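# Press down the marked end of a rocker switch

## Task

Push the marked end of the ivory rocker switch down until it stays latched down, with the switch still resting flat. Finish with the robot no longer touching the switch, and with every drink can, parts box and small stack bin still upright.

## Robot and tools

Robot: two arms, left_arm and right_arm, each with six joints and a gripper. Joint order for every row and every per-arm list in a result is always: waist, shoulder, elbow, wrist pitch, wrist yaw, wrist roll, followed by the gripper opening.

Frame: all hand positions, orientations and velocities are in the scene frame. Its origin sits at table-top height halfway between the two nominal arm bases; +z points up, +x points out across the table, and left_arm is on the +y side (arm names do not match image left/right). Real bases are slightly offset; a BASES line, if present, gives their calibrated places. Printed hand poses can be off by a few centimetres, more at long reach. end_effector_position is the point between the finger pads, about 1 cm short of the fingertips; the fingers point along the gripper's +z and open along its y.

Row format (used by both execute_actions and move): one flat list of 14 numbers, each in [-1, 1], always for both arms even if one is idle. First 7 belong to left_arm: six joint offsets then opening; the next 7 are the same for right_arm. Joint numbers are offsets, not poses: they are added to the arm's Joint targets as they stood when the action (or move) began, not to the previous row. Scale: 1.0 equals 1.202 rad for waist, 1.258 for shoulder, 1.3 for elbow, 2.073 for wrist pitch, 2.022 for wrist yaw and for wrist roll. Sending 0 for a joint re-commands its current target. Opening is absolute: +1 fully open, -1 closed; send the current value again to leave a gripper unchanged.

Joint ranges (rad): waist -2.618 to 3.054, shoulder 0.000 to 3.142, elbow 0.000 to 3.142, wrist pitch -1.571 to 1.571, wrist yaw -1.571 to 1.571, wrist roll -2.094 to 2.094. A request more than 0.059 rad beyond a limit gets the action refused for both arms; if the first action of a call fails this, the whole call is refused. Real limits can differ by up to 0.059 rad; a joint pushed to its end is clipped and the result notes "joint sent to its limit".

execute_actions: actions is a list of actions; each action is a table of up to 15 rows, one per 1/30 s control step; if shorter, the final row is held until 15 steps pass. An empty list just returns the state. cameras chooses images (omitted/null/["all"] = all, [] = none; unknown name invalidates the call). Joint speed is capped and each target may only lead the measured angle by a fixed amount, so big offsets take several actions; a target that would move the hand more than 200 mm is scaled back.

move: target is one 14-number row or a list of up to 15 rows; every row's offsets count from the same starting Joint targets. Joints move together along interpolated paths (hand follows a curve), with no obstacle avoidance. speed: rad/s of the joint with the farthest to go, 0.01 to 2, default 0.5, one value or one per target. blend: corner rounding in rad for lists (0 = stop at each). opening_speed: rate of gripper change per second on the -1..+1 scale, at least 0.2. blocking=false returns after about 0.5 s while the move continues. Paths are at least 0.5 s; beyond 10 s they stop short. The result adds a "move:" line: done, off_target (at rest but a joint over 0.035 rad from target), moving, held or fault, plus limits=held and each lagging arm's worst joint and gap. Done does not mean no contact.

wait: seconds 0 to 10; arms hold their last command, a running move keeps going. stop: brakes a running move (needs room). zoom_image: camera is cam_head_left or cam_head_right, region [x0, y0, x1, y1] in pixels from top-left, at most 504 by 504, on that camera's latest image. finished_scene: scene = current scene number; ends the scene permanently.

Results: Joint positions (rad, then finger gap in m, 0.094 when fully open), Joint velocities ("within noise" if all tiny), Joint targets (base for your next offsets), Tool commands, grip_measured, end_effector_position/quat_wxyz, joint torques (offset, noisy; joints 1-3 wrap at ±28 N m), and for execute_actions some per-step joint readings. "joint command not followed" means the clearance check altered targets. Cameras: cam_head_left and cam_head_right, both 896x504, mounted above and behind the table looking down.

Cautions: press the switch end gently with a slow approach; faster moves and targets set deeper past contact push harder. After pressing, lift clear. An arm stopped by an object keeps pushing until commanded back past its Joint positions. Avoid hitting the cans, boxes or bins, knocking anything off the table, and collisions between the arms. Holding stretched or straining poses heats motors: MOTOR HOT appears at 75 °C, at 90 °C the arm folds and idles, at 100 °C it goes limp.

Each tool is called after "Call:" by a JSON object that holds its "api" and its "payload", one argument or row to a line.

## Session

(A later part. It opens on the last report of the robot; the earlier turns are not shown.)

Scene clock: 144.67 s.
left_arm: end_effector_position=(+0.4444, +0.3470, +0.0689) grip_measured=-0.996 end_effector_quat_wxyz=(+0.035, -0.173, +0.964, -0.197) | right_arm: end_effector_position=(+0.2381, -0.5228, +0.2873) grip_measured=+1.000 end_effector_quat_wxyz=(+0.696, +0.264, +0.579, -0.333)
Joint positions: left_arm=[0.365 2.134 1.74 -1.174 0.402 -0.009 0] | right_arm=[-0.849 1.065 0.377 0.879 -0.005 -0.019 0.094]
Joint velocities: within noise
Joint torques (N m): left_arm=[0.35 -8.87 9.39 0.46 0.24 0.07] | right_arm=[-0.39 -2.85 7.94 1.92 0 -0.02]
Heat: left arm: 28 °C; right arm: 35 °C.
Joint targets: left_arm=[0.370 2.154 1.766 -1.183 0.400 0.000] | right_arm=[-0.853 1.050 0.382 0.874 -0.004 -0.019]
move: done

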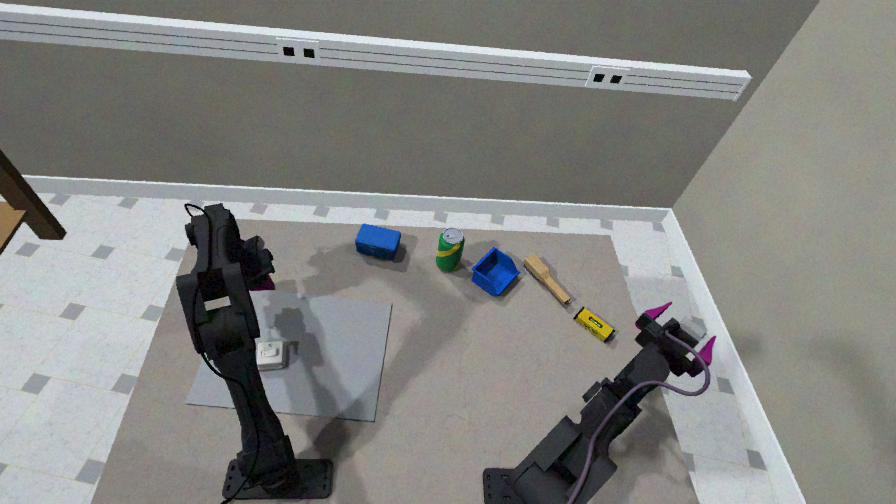

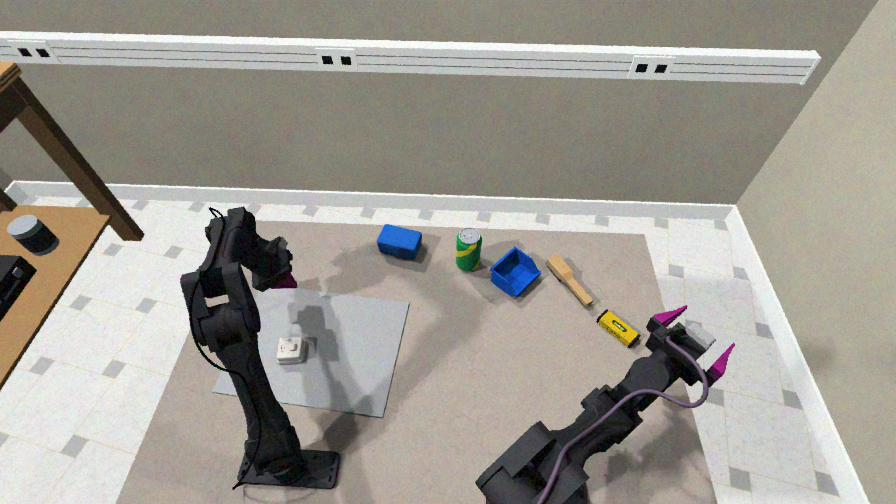

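Call:
{"api": "move", "payload": {
  "target": [-0.4899, 0.0969, 0.1535, -0.0373, 0, 0, -1, 0, 0, 0, 0, 0, 0, 1],
  "speed": 0.8
}}

Call:
{"api": "zoom_image", "payload": {
  "camera": "cam_head_left",
  "region": [320, 240, 440, 340]
}}

Call:
{"api": "zoom_image", "payload": {
  "camera": "cam_head_right",
  "region": [330, 230, 450, 330]
}}

Scene clock: 149.37 s.
left_arm: end_effector_position=(+0.4455, +0.1020, +0.0726) grip_measured=-0.996 end_effector_quat_wxyz=(-0.019, +0.114, +0.974, -0.195) | right_arm: end_effector_position=(+0.2381, -0.5228, +0.2873) grip_measured=+1.000 end_effector_quat_wxyz=(+0.696, +0.264, +0.579, -0.333)
Joint positions: left_arm=[-0.222 2.247 1.939 -1.251 0.395 -0.009 0] | right_arm=[-0.849 1.065 0.377 0.879 -0.005 -0.019 0.094]
Joint velocities: within noise
Joint torques (N m): left_arm=[0.23 -9.17 9.35 0.45 0.32 0.08] | right_arm=[-0.39 -2.84 7.94 1.92 0 -0.03]
Heat: left arm: 28 °C; right arm: 35 °C.
Joint targets: left_arm=[-0.219 2.276 1.966 -1.260 0.400 0.000] | right_arm=[-0.853 1.050 0.382 0.874 -0.004 -0.019]
move: done

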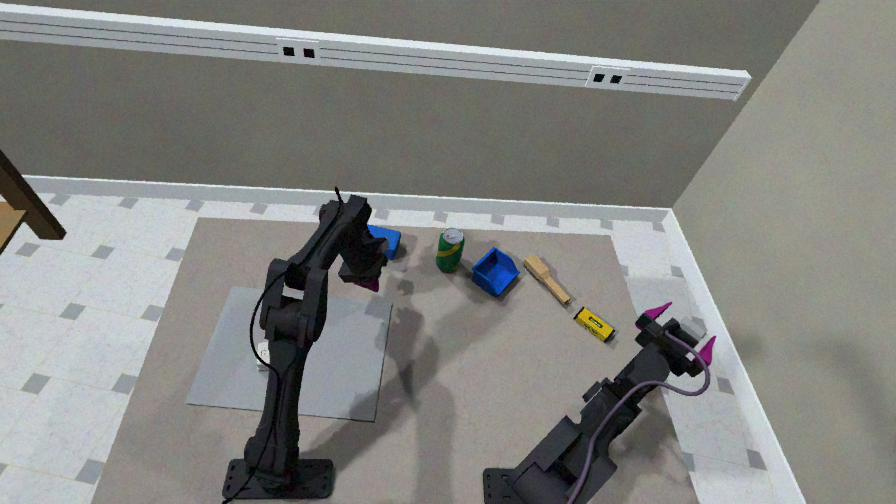

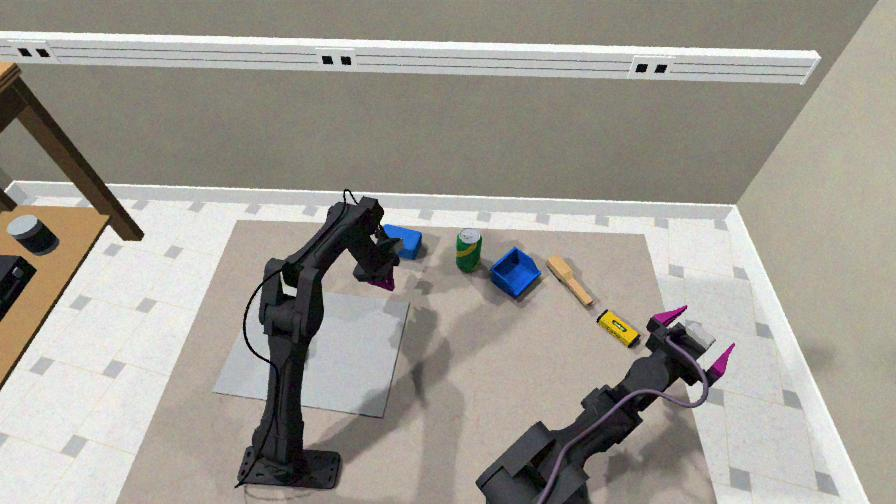

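Scaled by 4.200 from the camera's 896x504 image, which has a finer 1280x720 frame.

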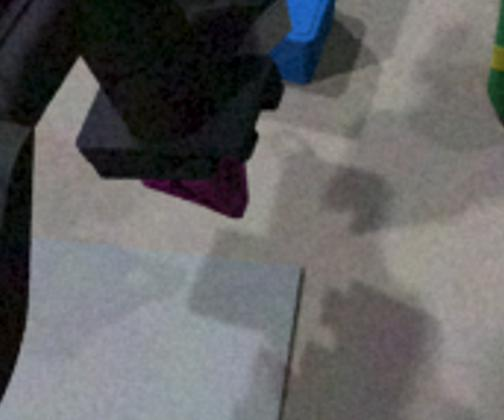

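Scaled by 4.200 from the camera's 896x504 image, which has a finer 1280x720 frame.

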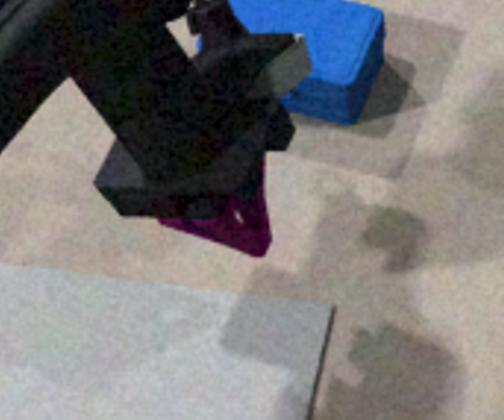

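Call:
{"api": "move", "payload": {
  "target": [-0.0893, -0.5796, -0.7572, 0.1227, 0, 0, -1, 0, 0, 0, 0, 0, 0, 1],
  "speed": 0.8
}}

Call:
{"api": "zoom_image", "payload": {
  "camera": "cam_head_left",
  "region": [300, 300, 420, 400]
}}

Call:
{"api": "zoom_image", "payload": {
  "camera": "cam_head_right",
  "region": [320, 300, 440, 400]
}}

Scene clock: 156.33 s.
left_arm: end_effector_position=(+0.2472, +0.1254, +0.0614) grip_measured=-0.996 end_effector_quat_wxyz=(-0.054, +0.157, +0.968, -0.190) | right_arm: end_effector_position=(+0.2381, -0.5228, +0.2873) grip_measured=+1.000 end_effector_quat_wxyz=(+0.696, +0.264, +0.579, -0.333)
Joint positions: left_arm=[-0.321 1.578 0.987 -1.021 0.395 -0.009 0] | right_arm=[-0.849 1.065 0.377 0.879 -0.005 -0.019 0.094]
Joint velocities: within noise
Joint torques (N m): left_arm=[-0.51 -7.94 5.94 0.6 0.31 0.06] | right_arm=[-0.38 -2.84 7.94 1.92 0 -0.02]
Heat: left arm: 28 °C; right arm: 35 °C.
Joint targets: left_arm=[-0.327 1.547 0.982 -1.006 0.400 0.000] | right_arm=[-0.853 1.050 0.382 0.874 -0.004 -0.019]
move: done

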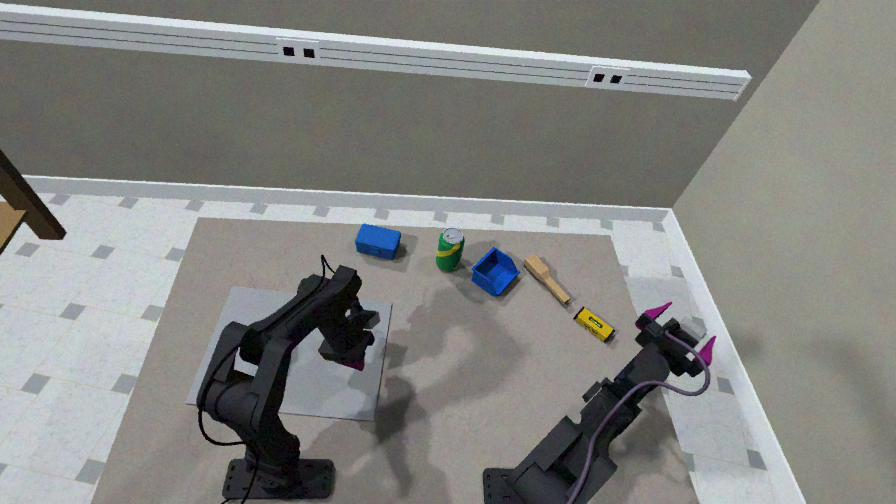

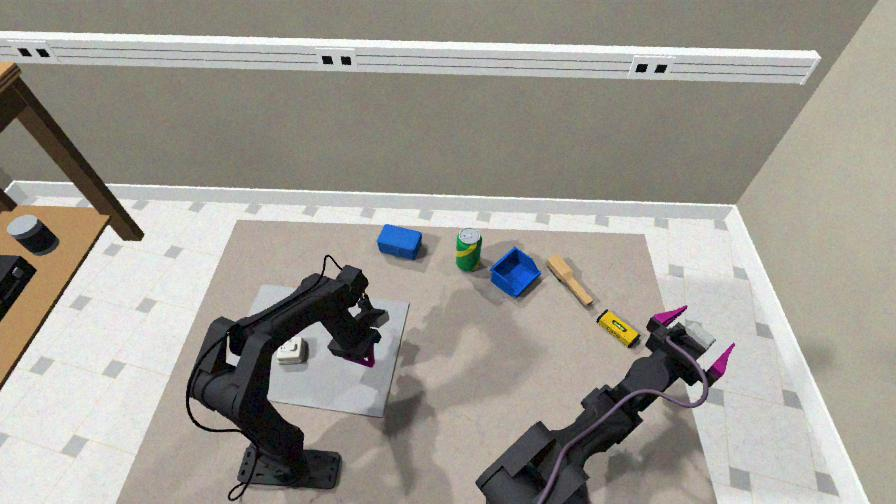

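Scaled by 4.200 from the camera's 896x504 image, which has a finer 1280x720 frame.

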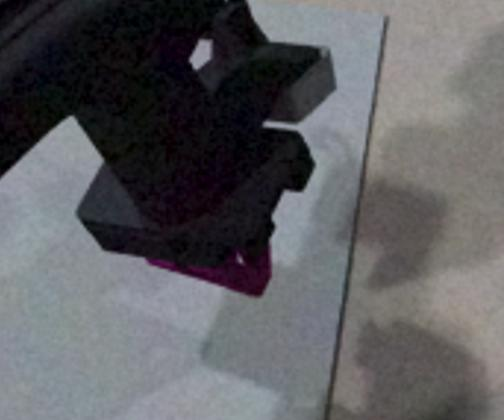

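Scaled by 4.200 from the camera's 896x504 image, which has a finer 1280x720 frame.

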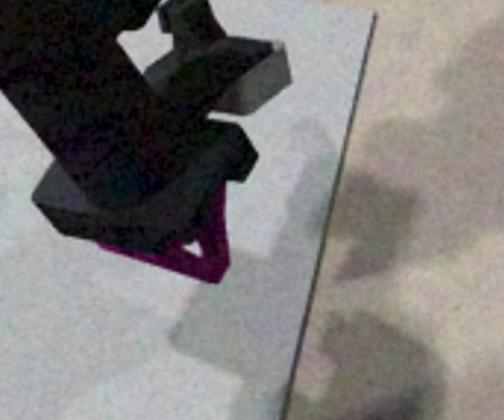

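Call:
{"api": "move", "payload": {
  "target": [0.9792, -0.403, -0.4854, 0.927, -0.1978, 0, -1, 0.2681, 0.4685, 0.5359, -0.9089, -0.1958, 0.0094, -1],
  "speed": 0.8
}}

Call:
{"api": "zoom_image", "payload": {
  "camera": "cam_head_left",
  "region": [520, 280, 640, 380]
}}

Call:
{"api": "zoom_image", "payload": {
  "camera": "cam_head_right",
  "region": [520, 280, 640, 380]
}}

Scene clock: 200.83 s.
left_arm: end_effector_position=(+0.2796, +0.5368, +0.2858) grip_measured=-0.996 end_effector_quat_wxyz=(+0.711, -0.254, +0.581, +0.305) | right_arm: end_effector_position=(+0.2688, -0.3313, +0.0633) grip_measured=-0.997 end_effector_quat_wxyz=(+0.050, +0.273, +0.943, +0.183)
Joint positions: left_arm=[0.845 1.06 0.36 0.898 0.011 -0.009 0] | right_arm=[-0.535 1.623 1.046 -1.001 -0.382 -0.002 0]
Joint velocities: within noise
Joint torques (N m): left_arm=[0.4 -3.67 6.82 2.28 -0.14 0.05] | right_arm=[0.28 -4.22 9.11 0.24 -0.43 0]
Heat: left arm: 27 °C; right arm: 36 °C.
Joint targets: left_arm=[0.851 1.040 0.351 0.916 0.000 0.000] | right_arm=[-0.532 1.639 1.079 -1.010 -0.400 0.001]
move: done

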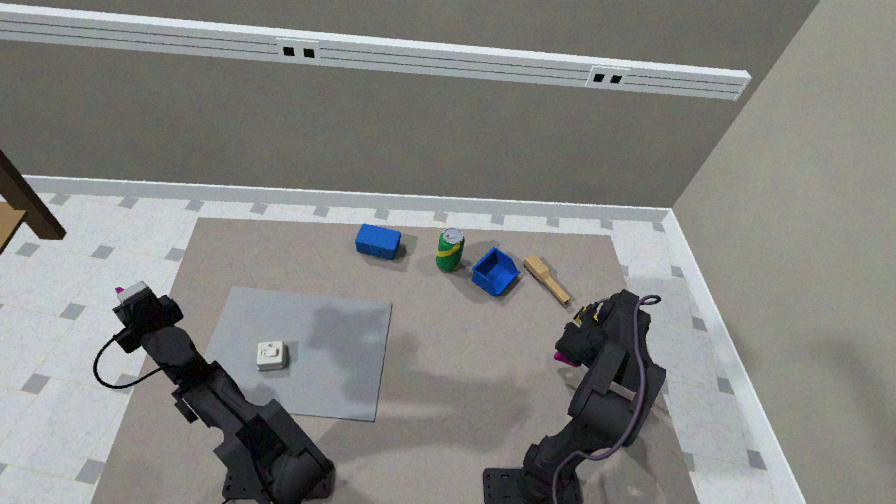

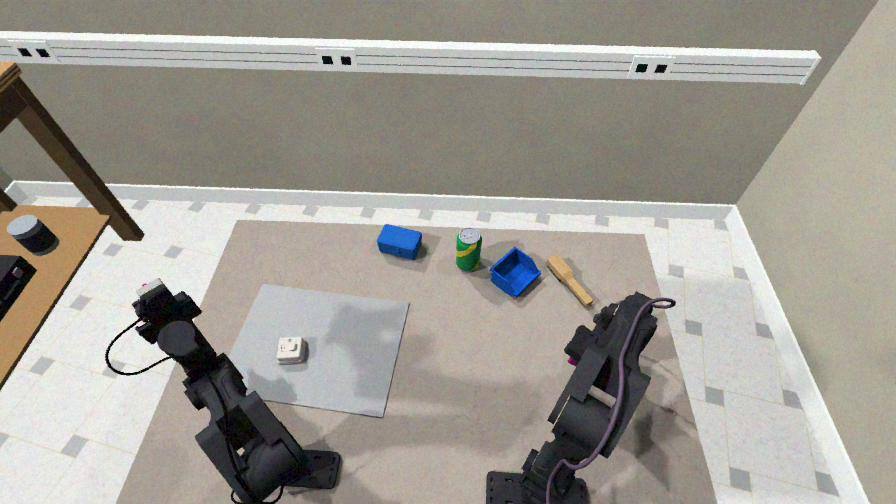

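Scaled by 4.200 from the camera's 896x504 image, which has a finer 1280x720 frame.

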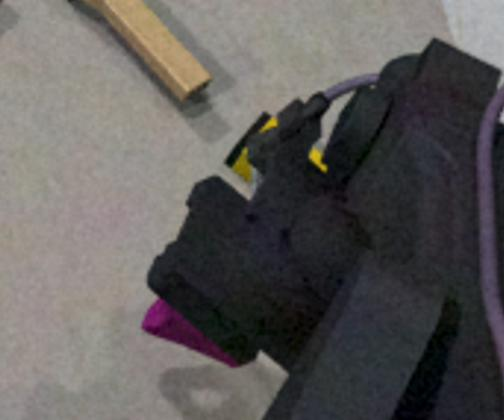

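Scaled by 4.200 from the camera's 896x504 image, which has a finer 1280x720 frame.

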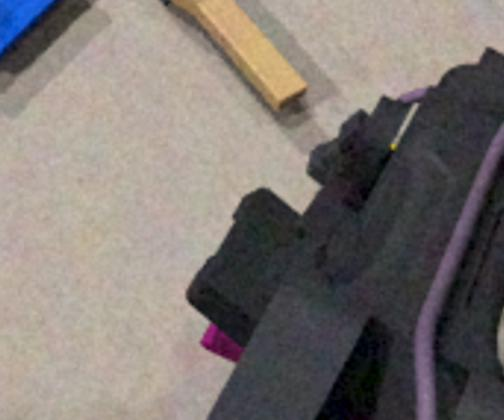

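Call:
{"api": "move", "payload": {
  "target": [0, 0, 0, 0, 0, 0, -1, 0.6126, 0.399, 0.5147, -0.081, 0, 0, -1],
  "speed": 0.8
}}

Call:
{"api": "zoom_image", "payload": {
  "camera": "cam_head_left",
  "region": [400, 260, 520, 360]
}}

Call:
{"api": "zoom_image", "payload": {
  "camera": "cam_head_right",
  "region": [420, 260, 540, 360]
}}

Scene clock: 206.40 s.
left_arm: end_effector_position=(+0.2796, +0.5368, +0.2860) grip_measured=-0.996 end_effector_quat_wxyz=(+0.711, -0.254, +0.581, +0.305) | right_arm: end_effector_position=(+0.3912, -0.1046, +0.0680) grip_measured=-0.997 end_effector_quat_wxyz=(-0.018, -0.087, +0.977, +0.194)
Joint positions: left_arm=[0.845 1.06 0.36 0.899 0.01 -0.009 0] | right_arm=[0.207 2.117 1.712 -1.169 -0.392 -0.001 0]
Joint velocities: within noise
Joint torques (N m): left_arm=[0.36 -3.64 7.06 2.26 -0.11 0.09] | right_arm=[-0.21 -7.99 9.54 0.3 -0.33 -0.01]
Heat: left arm: 27 °C; right arm: 35 °C.
Joint targets: left_arm=[0.851 1.040 0.351 0.916 0.000 0.000] | right_arm=[0.205 2.141 1.748 -1.178 -0.400 0.000]
move: off_target (right_arm); right_arm: the elbow is farthest, 0.036 rad from its target

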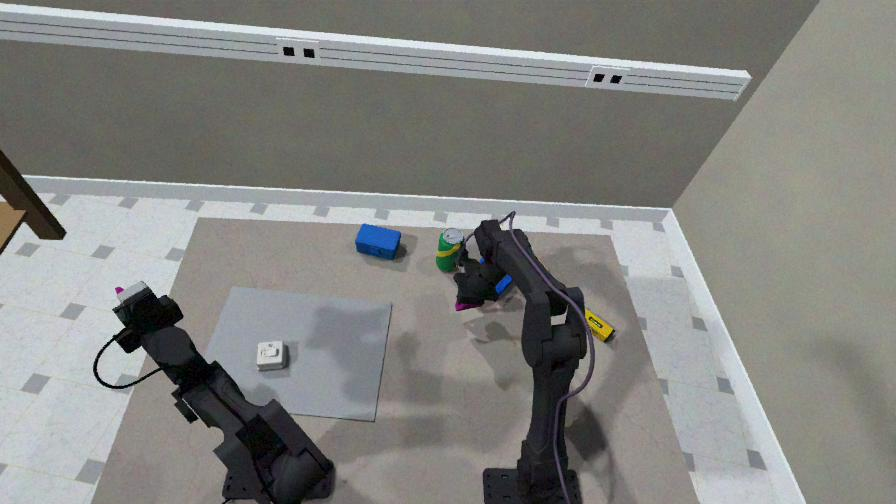

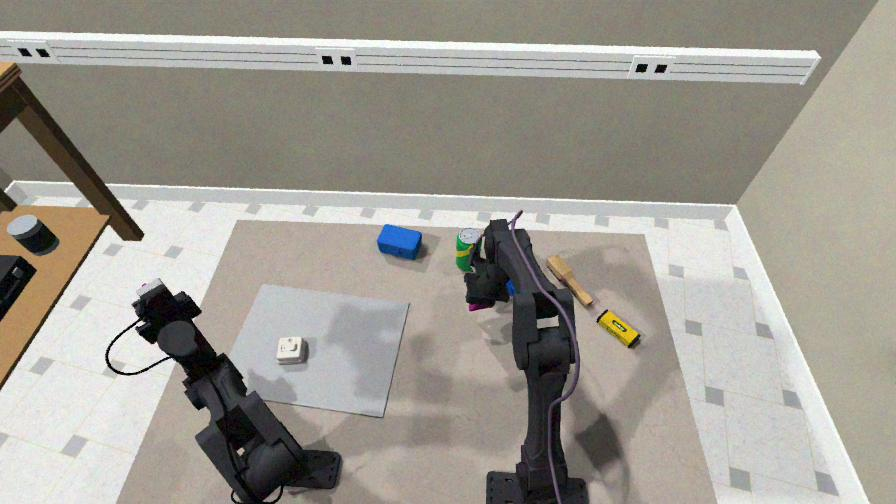

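Scaled by 4.200 from the camera's 896x504 image, which has a finer 1280x720 frame.

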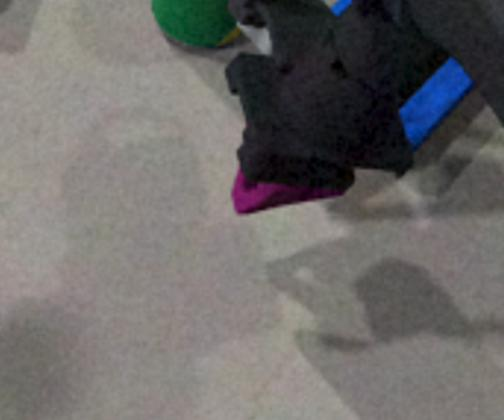

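Scaled by 4.200 from the camera's 896x504 image, which has a finer 1280x720 frame.

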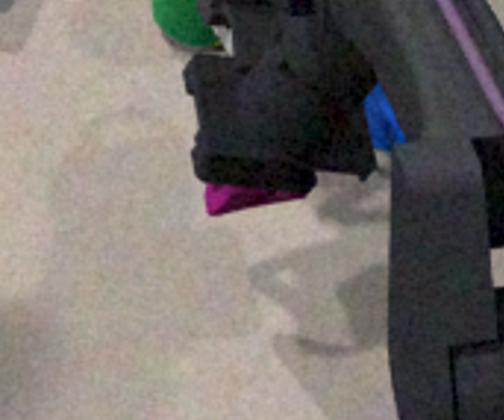

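Call:
{"api": "move", "payload": {
  "target": [
    [-0.3041, 0.3716, 0.5177, -0.9664, 0.2226, 0, -1, 0, 0, 0, 0, 0, 0, -1],
    [-0.3041, 0.4459, 0.3844, -0.8377, 0.1978, 0, -1, 0, 0, 0, 0, 0, 0, -1],
    [-0.3041, 0.3716, 0.5177, -0.9664, 0.1978, 0, -1, 0, 0, 0, 0, 0, 0, -1],
    [0.0287, 0.2067, 0.4992, -0.9664, 0.1978, 0, -1, 0, 0, 0, 0, 0, 0, -1]
  ],
  "speed": [1.0, 0.2, 0.4, 0.8],
  "blend": [0.05, 0, 0.05, 0]
}}

Call:
{"api": "zoom_image", "payload": {
  "camera": "cam_head_left",
  "region": [230, 325, 310, 385]
}}

Call:
{"api": "zoom_image", "payload": {
  "camera": "cam_head_right",
  "region": [250, 320, 330, 380]
}}

Scene clock: 228.40 s.
left_arm: end_effector_position=(+0.2454, +0.4133, +0.1214) grip_measured=-0.996 end_effector_quat_wxyz=(+0.155, -0.398, +0.892, -0.146) | right_arm: end_effector_position=(+0.3909, -0.1046, +0.0680) grip_measured=-0.997 end_effector_quat_wxyz=(-0.019, -0.087, +0.977, +0.194)
Joint positions: left_arm=[0.881 1.321 0.995 -1.079 0.398 -0.009 0] | right_arm=[0.207 2.117 1.712 -1.17 -0.392 -0.001 0]
Joint velocities: within noise
Joint torques (N m): left_arm=[0.42 -5.34 7.56 0.78 0.32 0.07] | right_arm=[-0.2 -7.98 9.54 0.25 -0.34 -0.01]
Heat: left arm: 28 °C; right arm: 35 °C.
Joint targets: left_arm=[0.885 1.300 0.999 -1.088 0.400 0.000] | right_arm=[0.205 2.141 1.748 -1.178 -0.400 0.000]
move: off_target (right_arm); right_arm: the elbow is farthest, 0.036 rad from its target

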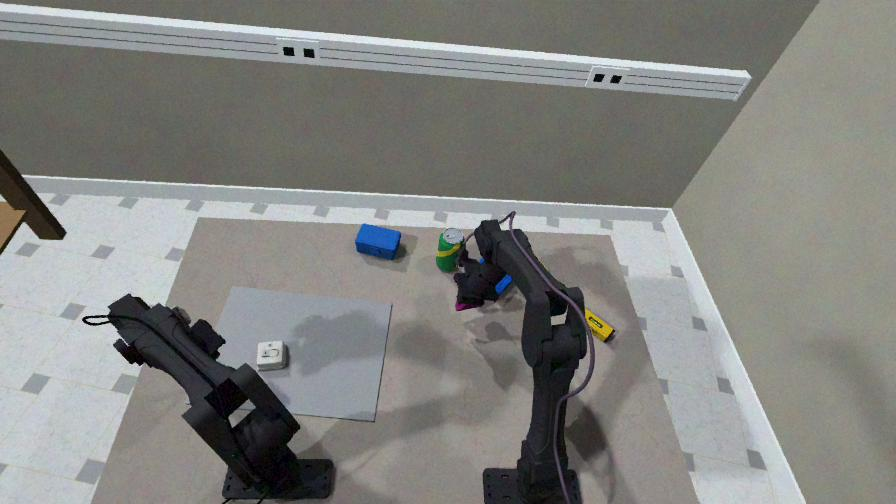

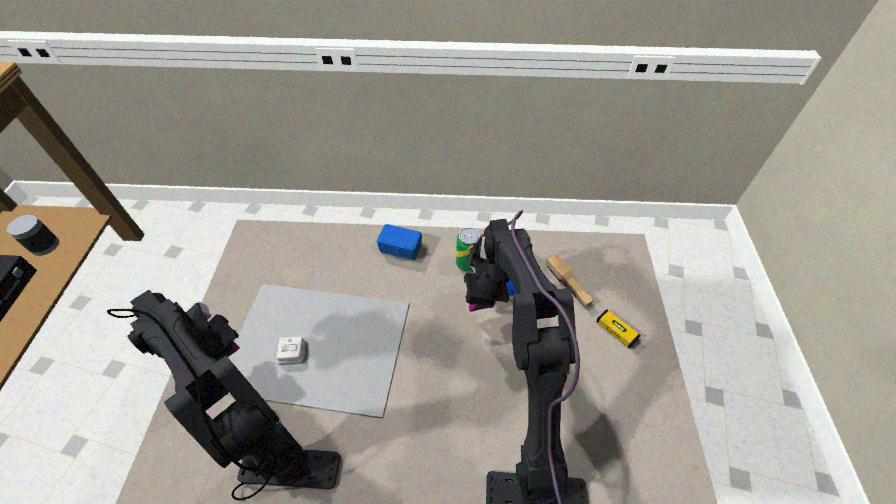

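Scaled by 6.300 from the camera's 896x504 image, which has a finer 1280x720 frame.

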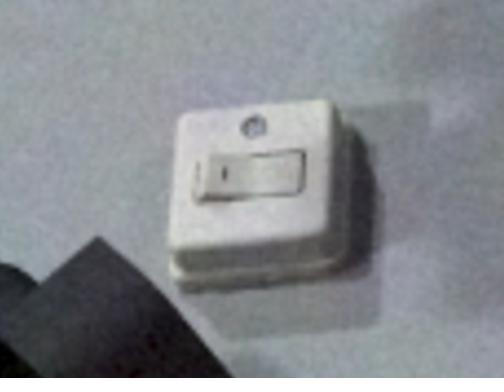

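Scaled by 6.300 from the camera's 896x504 image, which has a finer 1280x720 frame.

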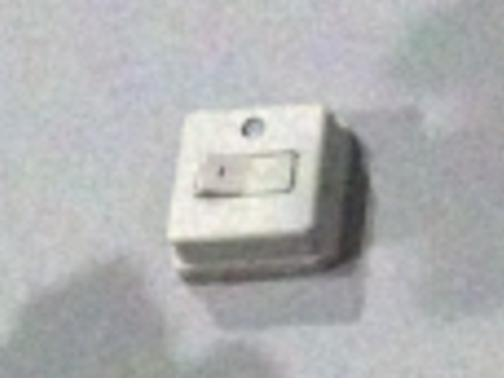

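Call:
{"api": "move", "payload": {
  "target": [
    [-0.2565, 0.1730, 0.0265, 0.0006, 0.0247, 0, -1, 0, 0, 0, 0, 0, 0, -1],
    [-0.2565, 0.2471, -0.1062, 0.1288, 0, 0, -1, 0, 0, 0, 0, 0, 0, -1],
    [-0.2565, 0.1730, 0.0265, 0.0006, 0, 0, -1, 0, 0, 0, 0, 0, 0, -1]
  ],
  "speed": [0.8, 0.2, 0.4],
  "blend": [0.05, 0, 0]
}}

Call:
{"api": "zoom_image", "payload": {
  "camera": "cam_head_left",
  "region": [230, 325, 310, 385]
}}

Call:
{"api": "zoom_image", "payload": {
  "camera": "cam_head_right",
  "region": [250, 320, 330, 380]
}}

Scene clock: 237.47 s.
left_arm: end_effector_position=(+0.2792, +0.3447, +0.0760) grip_measured=-0.996 end_effector_quat_wxyz=(+0.037, -0.280, +0.939, -0.197) | right_arm: end_effector_position=(+0.3909, -0.1046, +0.0680) grip_measured=-0.997 end_effector_quat_wxyz=(-0.019, -0.087, +0.977, +0.194)
Joint positions: left_arm=[0.58 1.544 1.013 -1.077 0.402 -0.009 0] | right_arm=[0.207 2.117 1.712 -1.17 -0.392 -0.001 0]
Joint velocities: within noise
Joint torques (N m): left_arm=[-0.34 -7.45 8.61 0.37 0.25 0.04] | right_arm=[-0.18 -7.97 9.54 0.25 -0.34 -0.01]
Heat: left arm: 28 °C; right arm: 36 °C.
Joint targets: left_arm=[0.577 1.517 1.034 -1.086 0.400 0.000] | right_arm=[0.205 2.141 1.748 -1.178 -0.400 0.000]
move: off_target (right_arm); right_arm: the elbow is farthest, 0.036 rad from its target

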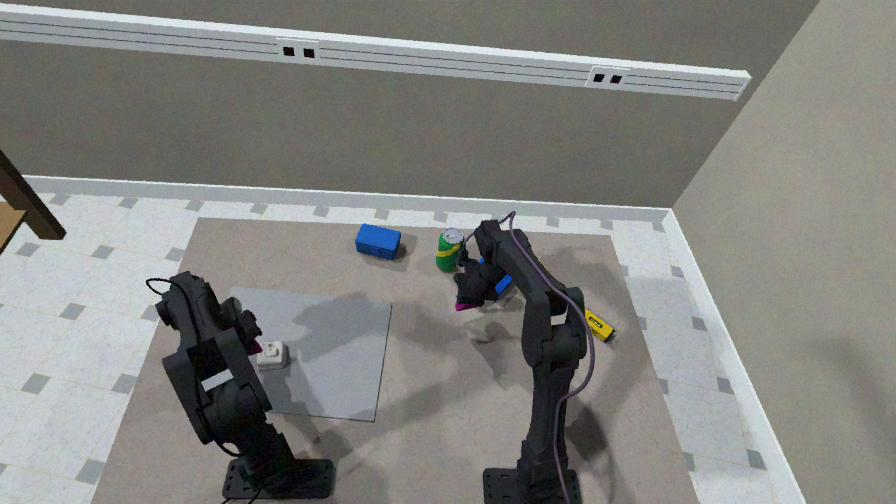

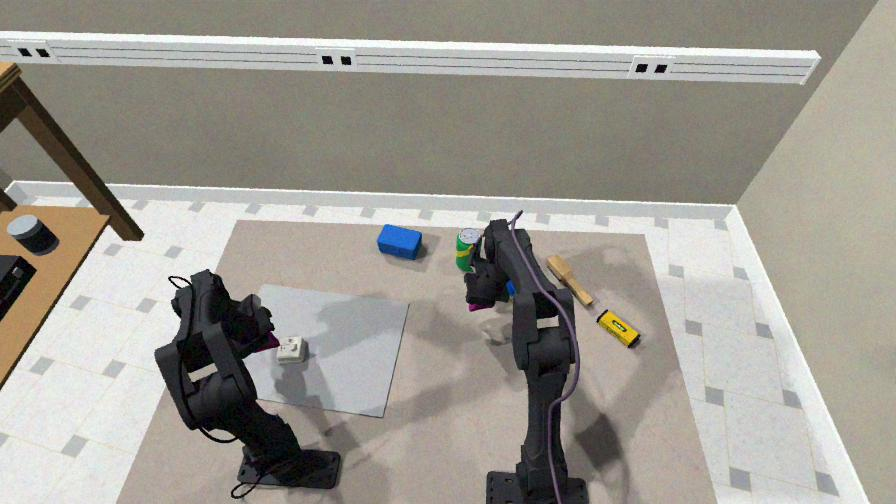

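Scaled by 6.300 from the camera's 896x504 image, which has a finer 1280x720 frame.

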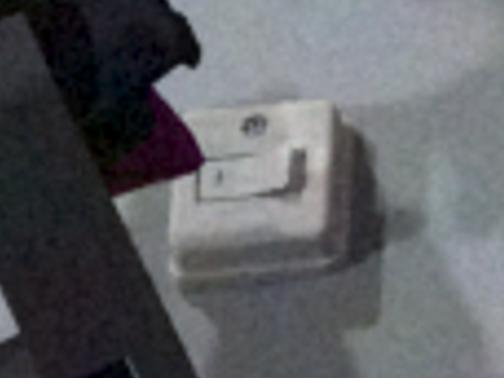

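Scaled by 6.300 from the camera's 896x504 image, which has a finer 1280x720 frame.

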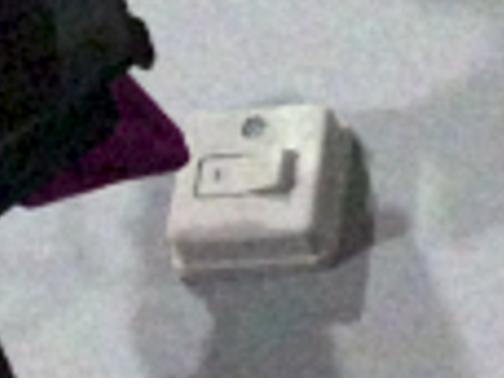

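Call:
{"api": "move", "payload": {
  "target": [0, 0, 0, 0, 0, 0, -1, 0.0797, -0.4038, -0.5526, 0.1016, 0, 0, -1],
  "speed": 0.8
}}

Call:
{"api": "zoom_image", "payload": {
  "camera": "cam_head_left",
  "region": [400, 320, 520, 420]
}}

Call:
{"api": "zoom_image", "payload": {
  "camera": "cam_head_right",
  "region": [410, 320, 530, 420]
}}

Scene clock: 241.80 s.
left_arm: end_effector_position=(+0.2791, +0.3446, +0.0760) grip_measured=-0.996 end_effector_quat_wxyz=(+0.036, -0.280, +0.939, -0.197) | right_arm: end_effector_position=(+0.2498, -0.1053, +0.0544) grip_measured=-0.997 end_effector_quat_wxyz=(-0.037, -0.129, +0.972, +0.191)
Joint positions: left_arm=[0.58 1.544 1.013 -1.078 0.402 -0.009 0] | right_arm=[0.297 1.662 1.048 -0.98 -0.392 -0.001 0]
Joint velocities: within noise
Joint torques (N m): left_arm=[-0.35 -7.27 8.49 0.38 0.25 0.05] | right_arm=[0.34 -7.77 4.7 0.48 -0.34 -0.01]
Heat: left arm: 28 °C; right arm: 35 °C.
Joint targets: left_arm=[0.577 1.517 1.034 -1.086 0.400 0.000] | right_arm=[0.301 1.633 1.030 -0.968 -0.400 0.000]
move: done

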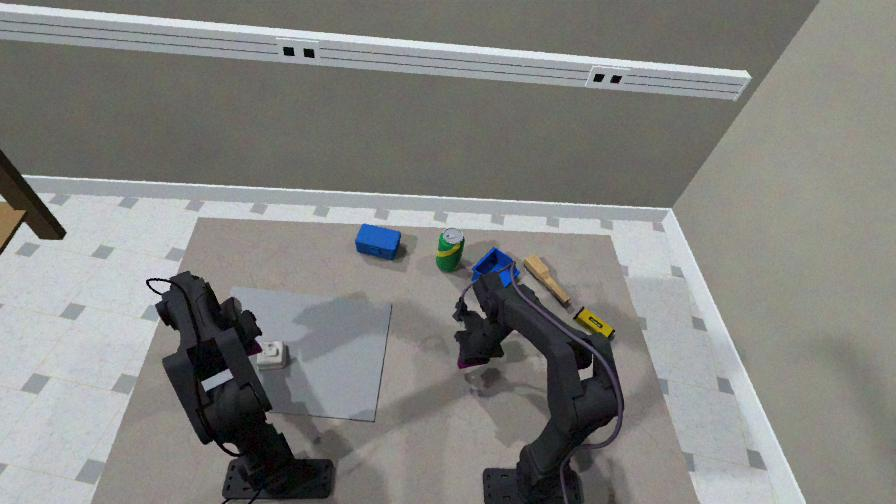

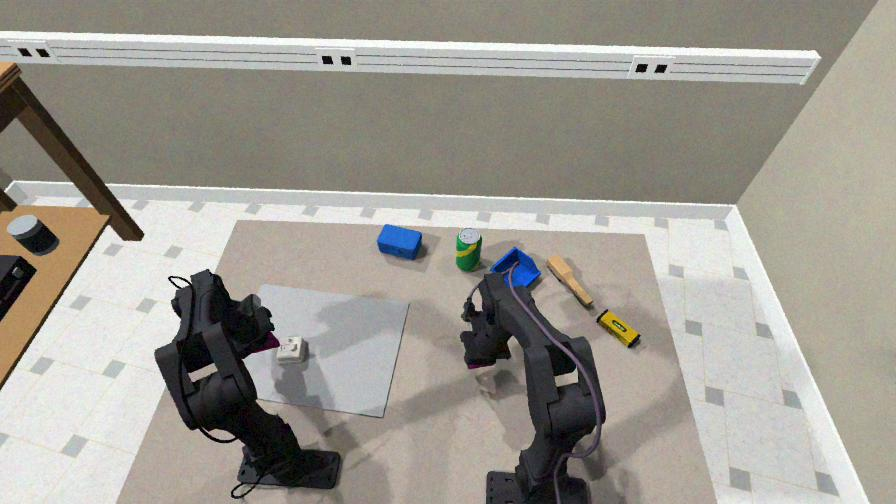

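Scaled by 4.200 from the camera's 896x504 image, which has a finer 1280x720 frame.

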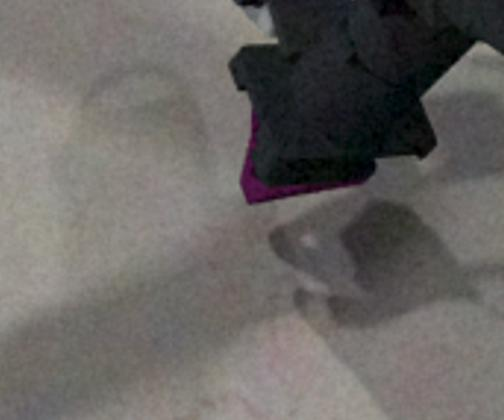

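Scaled by 4.200 from the camera's 896x504 image, which has a finer 1280x720 frame.

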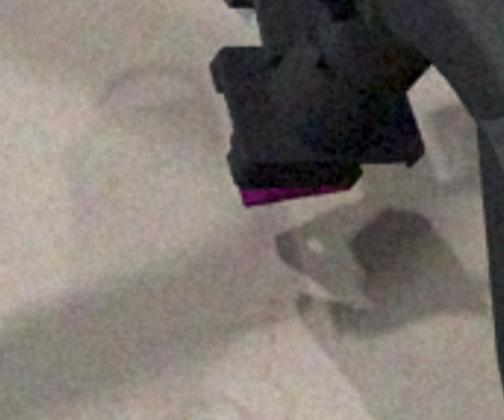

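Call:
{"api": "execute_actions", "payload": {
  "actions": []
}}

Scene clock: 249.80 s.
left_arm: end_effector_position=(+0.2790, +0.3446, +0.0761) grip_measured=-0.996 end_effector_quat_wxyz=(+0.036, -0.280, +0.939, -0.197) | right_arm: end_effector_position=(+0.2499, -0.1052, +0.0544) grip_measured=-0.997 end_effector_quat_wxyz=(-0.037, -0.129, +0.972, +0.191)
Joint positions: left_arm=[0.58 1.544 1.013 -1.078 0.402 -0.009 0] | right_arm=[0.297 1.662 1.048 -0.979 -0.392 -0.001 0]
Joint velocities: within noise
Joint torques (N m): left_arm=[-0.34 -7.46 8.59 0.35 0.24 0.09] | right_arm=[0.34 -7.79 4.7 0.43 -0.34 -0.01]
Heat: left arm: 28 °C; right arm: 34 °C.
Joint targets: left_arm=[0.577 1.517 1.034 -1.086 0.400 0.000] | right_arm=[0.301 1.633 1.030 -0.968 -0.400 0.000]
Tool commands: left_gripper/opening=-1.0 right_gripper/opening=-1.0

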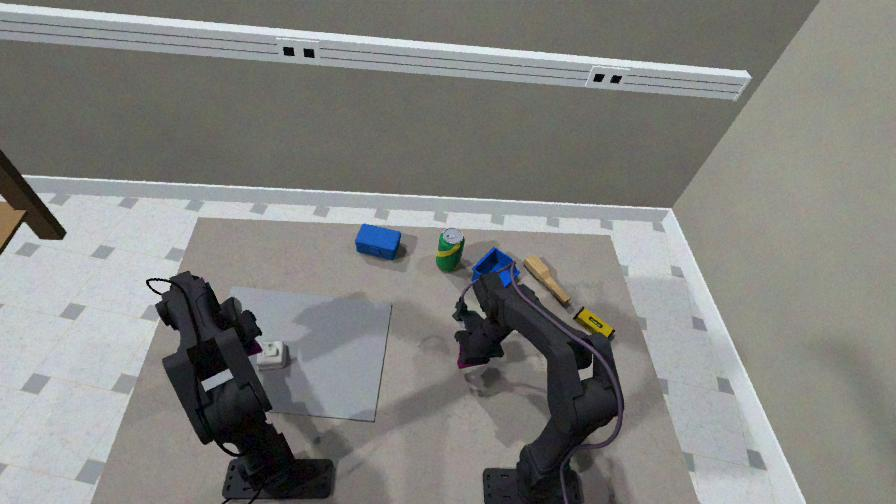

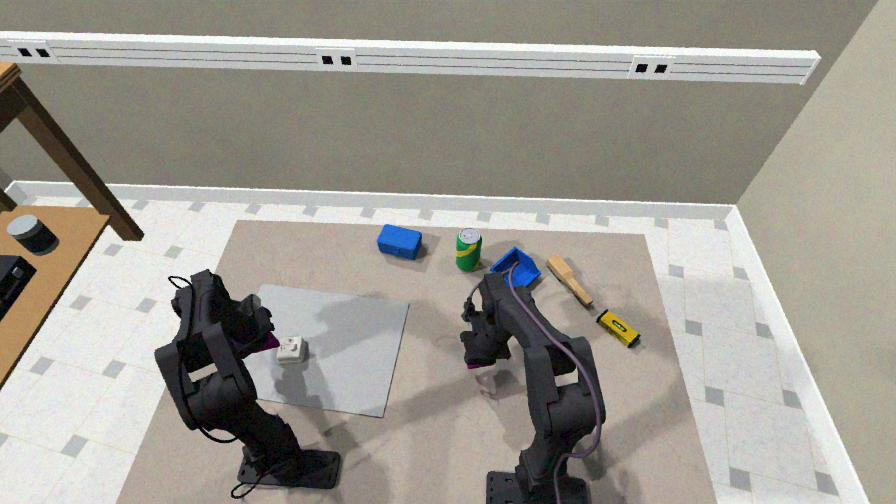

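Call:
{"api": "zoom_image", "payload": {
  "camera": "cam_head_left",
  "region": [232, 325, 312, 385]
}}

Call:
{"api": "zoom_image", "payload": {
  "camera": "cam_head_right",
  "region": [250, 320, 330, 380]
}}

Scaled by 6.300 from the camera's 896x504 image, which has a finer 1280x720 frame.

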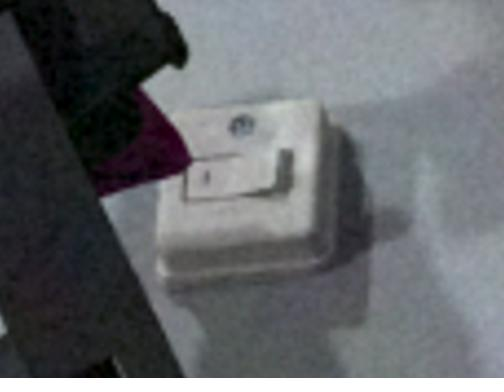

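Scaled by 6.300 from the camera's 896x504 image, which has a finer 1280x720 frame.

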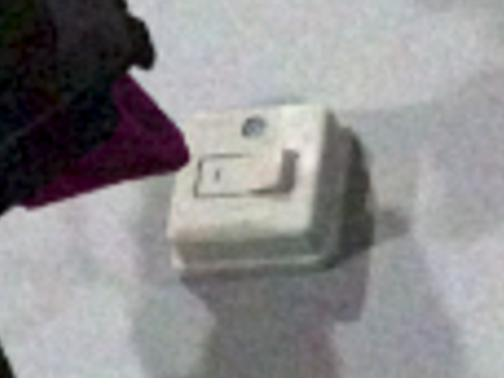

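Call:
{"api": "finished_scene", "payload": {
  "scene": 1,
  "done": true
}}

The scene is finished: the task was done.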